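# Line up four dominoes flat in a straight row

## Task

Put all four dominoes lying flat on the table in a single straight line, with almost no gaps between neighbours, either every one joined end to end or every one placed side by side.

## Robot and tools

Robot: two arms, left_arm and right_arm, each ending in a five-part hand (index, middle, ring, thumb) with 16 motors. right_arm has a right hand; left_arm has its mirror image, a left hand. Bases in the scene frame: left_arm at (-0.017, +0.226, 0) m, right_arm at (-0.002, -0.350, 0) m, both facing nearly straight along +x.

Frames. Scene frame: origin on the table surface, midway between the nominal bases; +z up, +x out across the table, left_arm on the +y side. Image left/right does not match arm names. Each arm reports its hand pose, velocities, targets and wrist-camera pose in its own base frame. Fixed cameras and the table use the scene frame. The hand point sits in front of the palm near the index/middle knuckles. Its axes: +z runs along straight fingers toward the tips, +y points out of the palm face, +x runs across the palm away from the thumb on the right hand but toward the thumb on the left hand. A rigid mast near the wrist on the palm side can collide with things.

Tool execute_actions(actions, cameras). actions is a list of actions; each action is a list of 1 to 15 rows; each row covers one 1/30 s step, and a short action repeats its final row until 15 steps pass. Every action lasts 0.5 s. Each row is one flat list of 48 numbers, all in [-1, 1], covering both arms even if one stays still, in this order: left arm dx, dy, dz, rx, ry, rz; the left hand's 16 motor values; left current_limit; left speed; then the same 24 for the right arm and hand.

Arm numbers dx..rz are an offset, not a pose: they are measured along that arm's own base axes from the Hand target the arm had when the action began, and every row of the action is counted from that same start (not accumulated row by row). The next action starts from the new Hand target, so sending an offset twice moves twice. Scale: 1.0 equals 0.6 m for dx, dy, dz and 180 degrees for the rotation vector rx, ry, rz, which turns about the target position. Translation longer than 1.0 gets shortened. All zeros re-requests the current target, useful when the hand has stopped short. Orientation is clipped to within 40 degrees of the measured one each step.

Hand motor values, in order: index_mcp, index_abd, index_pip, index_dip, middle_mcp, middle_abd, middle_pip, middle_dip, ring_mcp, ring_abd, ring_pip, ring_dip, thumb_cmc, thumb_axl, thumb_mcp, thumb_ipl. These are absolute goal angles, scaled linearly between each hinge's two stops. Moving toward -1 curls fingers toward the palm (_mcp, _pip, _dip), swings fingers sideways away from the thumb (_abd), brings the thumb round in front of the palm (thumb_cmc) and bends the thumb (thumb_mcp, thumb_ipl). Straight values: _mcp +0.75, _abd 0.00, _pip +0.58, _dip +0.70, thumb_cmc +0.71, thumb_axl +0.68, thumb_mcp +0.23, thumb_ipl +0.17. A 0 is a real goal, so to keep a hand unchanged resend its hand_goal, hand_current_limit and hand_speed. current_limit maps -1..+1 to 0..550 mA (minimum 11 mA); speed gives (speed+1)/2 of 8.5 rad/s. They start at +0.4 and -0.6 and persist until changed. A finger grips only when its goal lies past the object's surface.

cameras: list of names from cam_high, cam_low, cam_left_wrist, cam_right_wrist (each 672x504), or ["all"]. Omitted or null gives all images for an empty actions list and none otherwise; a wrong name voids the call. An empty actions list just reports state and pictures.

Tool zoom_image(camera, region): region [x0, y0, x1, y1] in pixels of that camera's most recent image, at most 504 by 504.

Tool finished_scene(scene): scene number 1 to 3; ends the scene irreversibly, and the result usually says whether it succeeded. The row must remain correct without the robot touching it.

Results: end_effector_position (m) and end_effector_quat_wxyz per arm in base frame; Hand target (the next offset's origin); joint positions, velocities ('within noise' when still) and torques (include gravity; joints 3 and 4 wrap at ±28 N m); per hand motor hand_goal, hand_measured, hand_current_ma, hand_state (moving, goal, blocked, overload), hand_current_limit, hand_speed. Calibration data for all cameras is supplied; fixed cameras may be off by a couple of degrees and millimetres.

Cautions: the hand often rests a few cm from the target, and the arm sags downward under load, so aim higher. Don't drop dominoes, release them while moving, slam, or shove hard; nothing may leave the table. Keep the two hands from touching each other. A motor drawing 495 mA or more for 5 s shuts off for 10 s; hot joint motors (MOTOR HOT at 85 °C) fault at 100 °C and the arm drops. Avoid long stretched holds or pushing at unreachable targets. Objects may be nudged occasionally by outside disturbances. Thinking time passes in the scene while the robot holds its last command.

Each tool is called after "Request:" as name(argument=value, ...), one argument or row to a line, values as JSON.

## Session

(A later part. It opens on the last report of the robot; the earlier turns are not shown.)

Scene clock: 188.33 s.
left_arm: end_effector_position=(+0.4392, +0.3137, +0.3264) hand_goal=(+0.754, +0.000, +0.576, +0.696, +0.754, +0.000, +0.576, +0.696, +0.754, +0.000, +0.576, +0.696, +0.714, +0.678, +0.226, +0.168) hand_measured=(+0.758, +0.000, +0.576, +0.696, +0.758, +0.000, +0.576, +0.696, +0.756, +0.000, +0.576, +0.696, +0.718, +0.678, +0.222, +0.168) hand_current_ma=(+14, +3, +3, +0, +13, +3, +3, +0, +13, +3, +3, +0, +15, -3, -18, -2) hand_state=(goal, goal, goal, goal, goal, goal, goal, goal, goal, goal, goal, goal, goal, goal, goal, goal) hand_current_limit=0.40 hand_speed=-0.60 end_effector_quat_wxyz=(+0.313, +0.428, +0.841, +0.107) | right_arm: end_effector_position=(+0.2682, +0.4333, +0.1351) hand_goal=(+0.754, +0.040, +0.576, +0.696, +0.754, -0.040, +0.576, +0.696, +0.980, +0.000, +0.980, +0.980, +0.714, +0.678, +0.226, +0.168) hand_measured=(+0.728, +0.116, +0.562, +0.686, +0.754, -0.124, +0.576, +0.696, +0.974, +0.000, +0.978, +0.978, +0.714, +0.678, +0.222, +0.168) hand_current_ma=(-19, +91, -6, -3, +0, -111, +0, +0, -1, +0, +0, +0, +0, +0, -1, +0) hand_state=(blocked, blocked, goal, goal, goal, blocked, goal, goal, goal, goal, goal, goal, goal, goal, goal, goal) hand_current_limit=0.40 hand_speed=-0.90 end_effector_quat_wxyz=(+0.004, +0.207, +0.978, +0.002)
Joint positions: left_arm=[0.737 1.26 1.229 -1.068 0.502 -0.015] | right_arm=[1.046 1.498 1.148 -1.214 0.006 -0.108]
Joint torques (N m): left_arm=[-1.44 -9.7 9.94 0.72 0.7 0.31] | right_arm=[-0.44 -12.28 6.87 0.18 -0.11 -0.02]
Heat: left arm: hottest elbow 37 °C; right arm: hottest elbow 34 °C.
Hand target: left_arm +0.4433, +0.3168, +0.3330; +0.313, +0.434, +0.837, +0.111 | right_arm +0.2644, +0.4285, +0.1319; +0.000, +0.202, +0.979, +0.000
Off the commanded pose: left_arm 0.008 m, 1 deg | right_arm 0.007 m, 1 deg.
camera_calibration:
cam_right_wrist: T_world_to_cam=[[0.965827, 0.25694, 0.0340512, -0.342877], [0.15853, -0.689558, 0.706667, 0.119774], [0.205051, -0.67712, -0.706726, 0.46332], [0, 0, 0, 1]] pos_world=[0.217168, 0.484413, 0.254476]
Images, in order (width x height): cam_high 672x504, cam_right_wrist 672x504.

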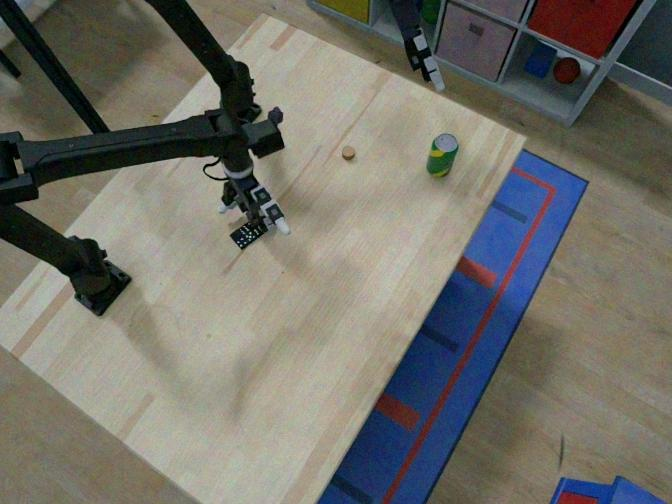

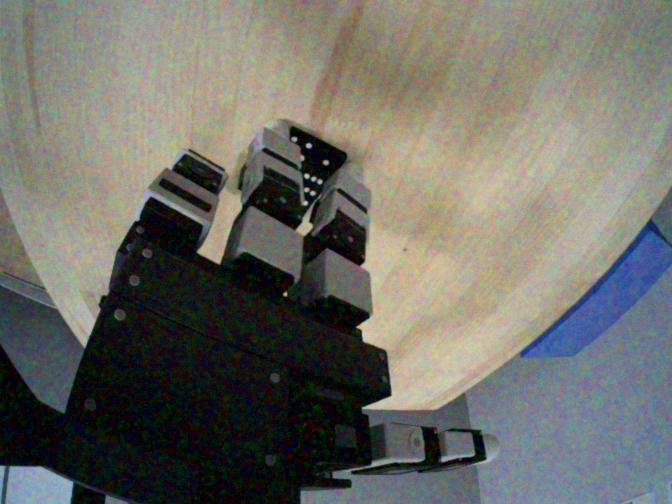

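Request:
execute_actions(
  actions=[
    [[0,0,0,0,0,0,0.754,0,0.576,0.696,0.754,0,0.576,0.696,0.754,0,0.576,0.696,0.714,0.678,0.226,0.168,0.4,-0.6,0,0,0,0,0,0,0.754,0.2,0.576,0.696,0.754,-0.2,0.576,0.696,0.98,0,0.98,0.98,0.714,0.678,0.226,0.168,0.4,-0.6]],
  ],
  cameras=["cam_right_wrist", "cam_high"],
)

Request:
zoom_image(
  camera="cam_right_wrist",
  region=[280, 120, 360, 220],
)

Request:
zoom_image(
  camera="cam_high",
  region=[225, 210, 275, 255],
)

Scene clock: 189.97 s.
left_arm: end_effector_position=(+0.4392, +0.3137, +0.3264) hand_goal=(+0.754, +0.000, +0.576, +0.696, +0.754, +0.000, +0.576, +0.696, +0.754, +0.000, +0.576, +0.696, +0.714, +0.678, +0.226, +0.168) hand_measured=(+0.758, +0.000, +0.576, +0.696, +0.758, +0.000, +0.576, +0.696, +0.756, +0.000, +0.576, +0.696, +0.718, +0.678, +0.222, +0.168) hand_current_ma=(+14, +3, +3, +0, +13, +3, +3, +0, +13, +3, +3, +0, +15, -3, -18, -2) hand_state=(goal, goal, goal, goal, goal, goal, goal, goal, goal, goal, goal, goal, goal, goal, goal, goal) hand_current_limit=0.40 hand_speed=-0.60 end_effector_quat_wxyz=(+0.313, +0.428, +0.841, +0.107) | right_arm: end_effector_position=(+0.2669, +0.4331, +0.1343) hand_goal=(+0.754, +0.200, +0.576, +0.696, +0.754, -0.200, +0.576, +0.696, +0.980, +0.000, +0.980, +0.980, +0.714, +0.678, +0.226, +0.168) hand_measured=(+0.734, +0.194, +0.564, +0.688, +0.754, -0.196, +0.576, +0.696, +0.974, +0.000, +0.978, +0.978, +0.714, +0.678, +0.222, +0.168) hand_current_ma=(-13, -1, -4, -2, +0, +1, +0, +0, -1, +0, +0, +0, +0, +0, -1, +0) hand_state=(blocked, goal, goal, goal, goal, goal, goal, goal, goal, goal, goal, goal, goal, goal, goal, goal) hand_current_limit=0.40 hand_speed=-0.60 end_effector_quat_wxyz=(+0.002, +0.206, +0.979, +0.002)
Joint positions: left_arm=[0.737 1.26 1.229 -1.068 0.502 -0.015] | right_arm=[1.046 1.498 1.146 -1.214 0.002 -0.109]
Joint torques (N m): left_arm=[-0.56 -9.47 9.88 1.07 0.72 0.35] | right_arm=[-0.5 -12.04 7.04 0.23 0.05 -0.01]
Heat: left arm: hottest elbow 37 °C; right arm: hottest elbow 34 °C.
Hand target: left_arm +0.4433, +0.3168, +0.3330; +0.313, +0.434, +0.837, +0.111 | right_arm +0.2644, +0.4285, +0.1319; +0.000, +0.202, +0.979, +0.000
Off the commanded pose: left_arm 0.008 m, 1 deg | right_arm 0.006 m, 1 deg.
camera_calibration:
cam_right_wrist: T_world_to_cam=[[0.965471, 0.258779, 0.0300011, -0.341676], [0.162988, -0.689861, 0.705356, 0.119507], [0.203228, -0.676111, -0.708218, 0.463164], [0, 0, 0, 1]] pos_world=[0.216272, 0.484012, 0.253976]
Images, in order (width x height): cam_high 672x504, cam_right_wrist 672x504.

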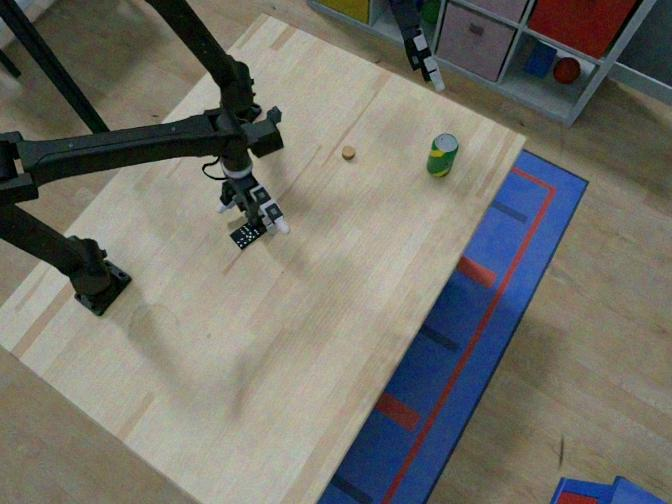

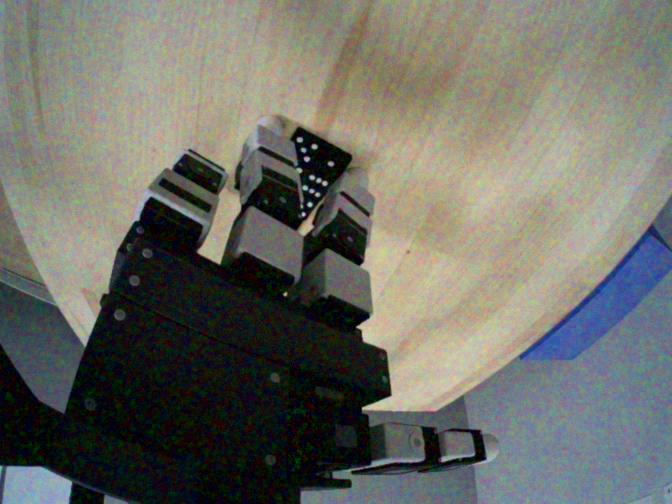

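Scaled by 5.040 from the camera's 672x504 image, which has a finer 960x720 frame.

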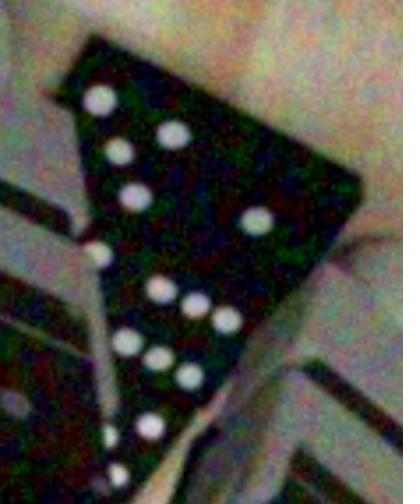

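Scaled by 10.080 from the camera's 672x504 image, which has a finer 960x720 frame.

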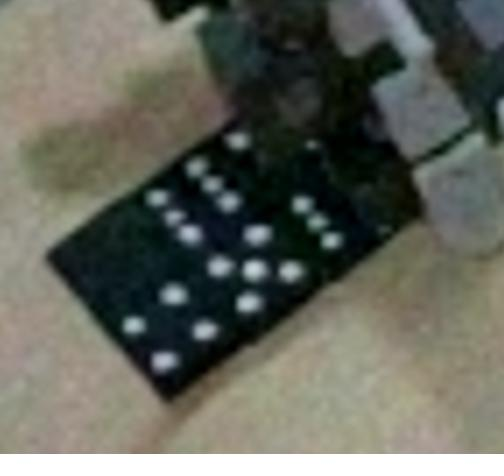

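Request:
execute_actions(
  actions=[
    [[0,0,0,0,0,0,0.754,0,0.576,0.696,0.754,0,0.576,0.696,0.754,0,0.576,0.696,0.714,0.678,0.226,0.168,0.4,-0.6,0,0.003,0.01,0,0,0,0.734,0.32,0.566,0.69,0.754,-0.24,0.576,0.696,0.98,0,0.98,0.98,0.714,0.678,0.226,0.168,0.4,-0.6]],
    [[0,0,0,0,0,0,0.754,0,0.576,0.696,0.754,0,0.576,0.696,0.754,0,0.576,0.696,0.714,0.678,0.226,0.168,0.4,-0.6,0,0.005,0.055,0,0,0,0.734,0.32,0.566,0.69,0.754,-0.24,0.576,0.696,0.98,0,0.98,0.98,0.714,0.678,0.226,0.168,0.4,-0.6]],
    [[0,0,0,0,0,0,0.754,0,0.576,0.696,0.754,0,0.576,0.696,0.754,0,0.576,0.696,0.714,0.678,0.226,0.168,0.4,-0.6,0,0.003,0.08,0,0,0,0.734,0.32,0.566,0.69,0.754,-0.24,0.576,0.696,0.98,0,0.98,0.98,0.714,0.678,0.226,0.168,0.4,-0.6]],
  ],
  cameras=["cam_right_wrist", "cam_high"],
)

Request:
zoom_image(
  camera="cam_right_wrist",
  region=[260, 70, 390, 200],
)

Request:
zoom_image(
  camera="cam_high",
  region=[225, 205, 285, 255],
)

Scene clock: 192.63 s.
left_arm: end_effector_position=(+0.4392, +0.3137, +0.3264) hand_goal=(+0.754, +0.000, +0.576, +0.696, +0.754, +0.000, +0.576, +0.696, +0.754, +0.000, +0.576, +0.696, +0.714, +0.678, +0.226, +0.168) hand_measured=(+0.758, +0.000, +0.576, +0.696, +0.758, +0.000, +0.576, +0.696, +0.756, +0.000, +0.576, +0.696, +0.718, +0.678, +0.222, +0.168) hand_current_ma=(+14, +3, +3, +0, +13, +3, +3, +0, +13, +3, +3, +0, +15, -3, -18, -2) hand_state=(goal, goal, goal, goal, goal, goal, goal, goal, goal, goal, goal, goal, goal, goal, goal, goal) hand_current_limit=0.40 hand_speed=-0.60 end_effector_quat_wxyz=(+0.313, +0.428, +0.841, +0.107) | right_arm: end_effector_position=(+0.2588, +0.4192, +0.1929) hand_goal=(+0.734, +0.320, +0.566, +0.690, +0.754, -0.240, +0.576, +0.696, +0.980, +0.000, +0.980, +0.980, +0.714, +0.678, +0.226, +0.168) hand_measured=(+0.732, +0.314, +0.564, +0.688, +0.754, -0.234, +0.576, +0.696, +0.974, +0.000, +0.978, +0.978, +0.714, +0.678, +0.222, +0.168) hand_current_ma=(+0, -1, +0, +0, +0, +1, +0, +0, -1, +0, +0, +0, +0, +0, -1, +0) hand_state=(goal, goal, goal, goal, goal, goal, goal, goal, goal, goal, goal, goal, goal, goal, goal, goal) hand_current_limit=0.40 hand_speed=-0.60 end_effector_quat_wxyz=(-0.006, +0.206, +0.978, -0.022)
Joint positions: left_arm=[0.737 1.26 1.229 -1.068 0.502 -0.015] | right_arm=[1.046 1.445 1.259 -1.431 0.002 -0.109]
Joint torques (N m): left_arm=[-1.08 -9.11 10.15 1.28 0.64 0.35] | right_arm=[0.44 -10.81 13.52 -0.42 0.08 0.08]
Heat: left arm: hottest elbow 37 °C; right arm: hottest elbow 34 °C.
Hand target: left_arm +0.4433, +0.3168, +0.3330; +0.313, +0.434, +0.837, +0.111 | right_arm +0.2644, +0.4352, +0.2189; +0.000, +0.202, +0.979, +0.000
Off the commanded pose: left_arm 0.008 m, 1 deg | right_arm 0.031 m, 3 deg.
camera_calibration:
cam_right_wrist: T_world_to_cam=[[0.965759, 0.259366, -0.00621386, -0.325355], [0.18142, -0.658016, 0.730823, 0.0468738], [0.185462, -0.706926, -0.682539, 0.509484], [0, 0, 0, 1]] pos_world=[0.211221, 0.475397, 0.311464]
Images, in order (width x height): cam_high 672x504, cam_right_wrist 672x504.

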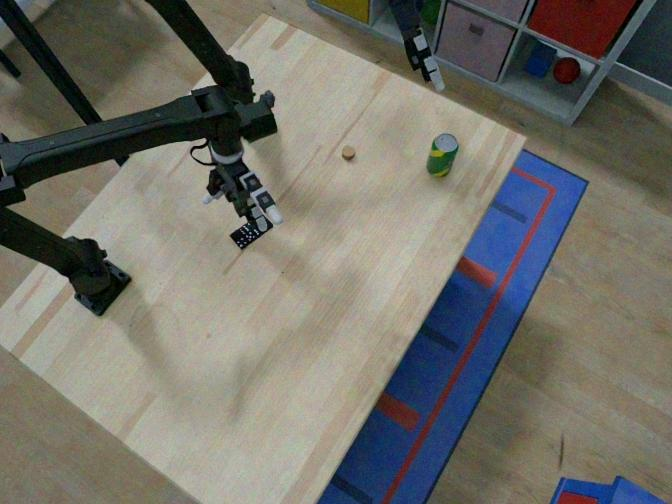

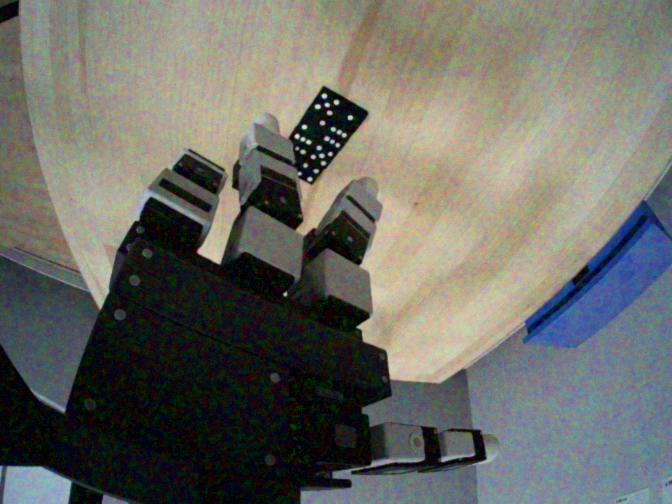

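Scaled by 3.877 from the camera's 672x504 image, which has a finer 960x720 frame.

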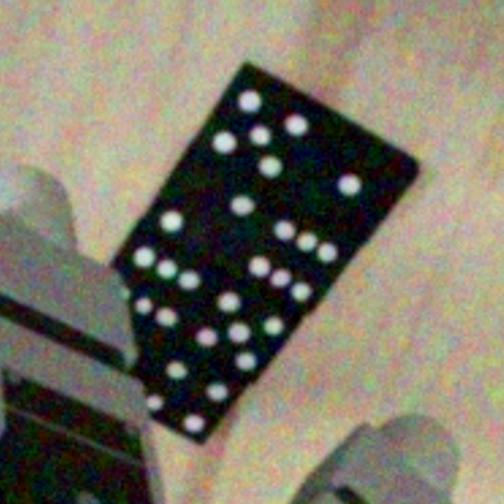

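Scaled by 8.400 from the camera's 672x504 image, which has a finer 960x720 frame.

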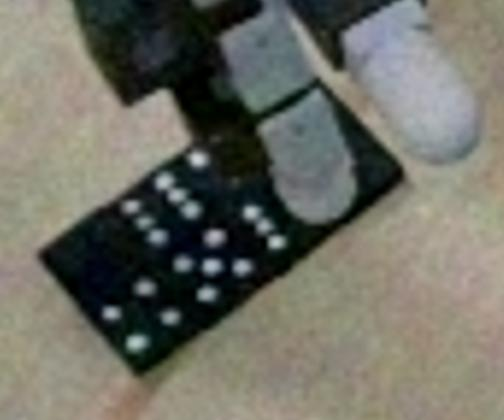

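Request:
finished_scene(
  scene=3,
)

The scene is finished: the task was done.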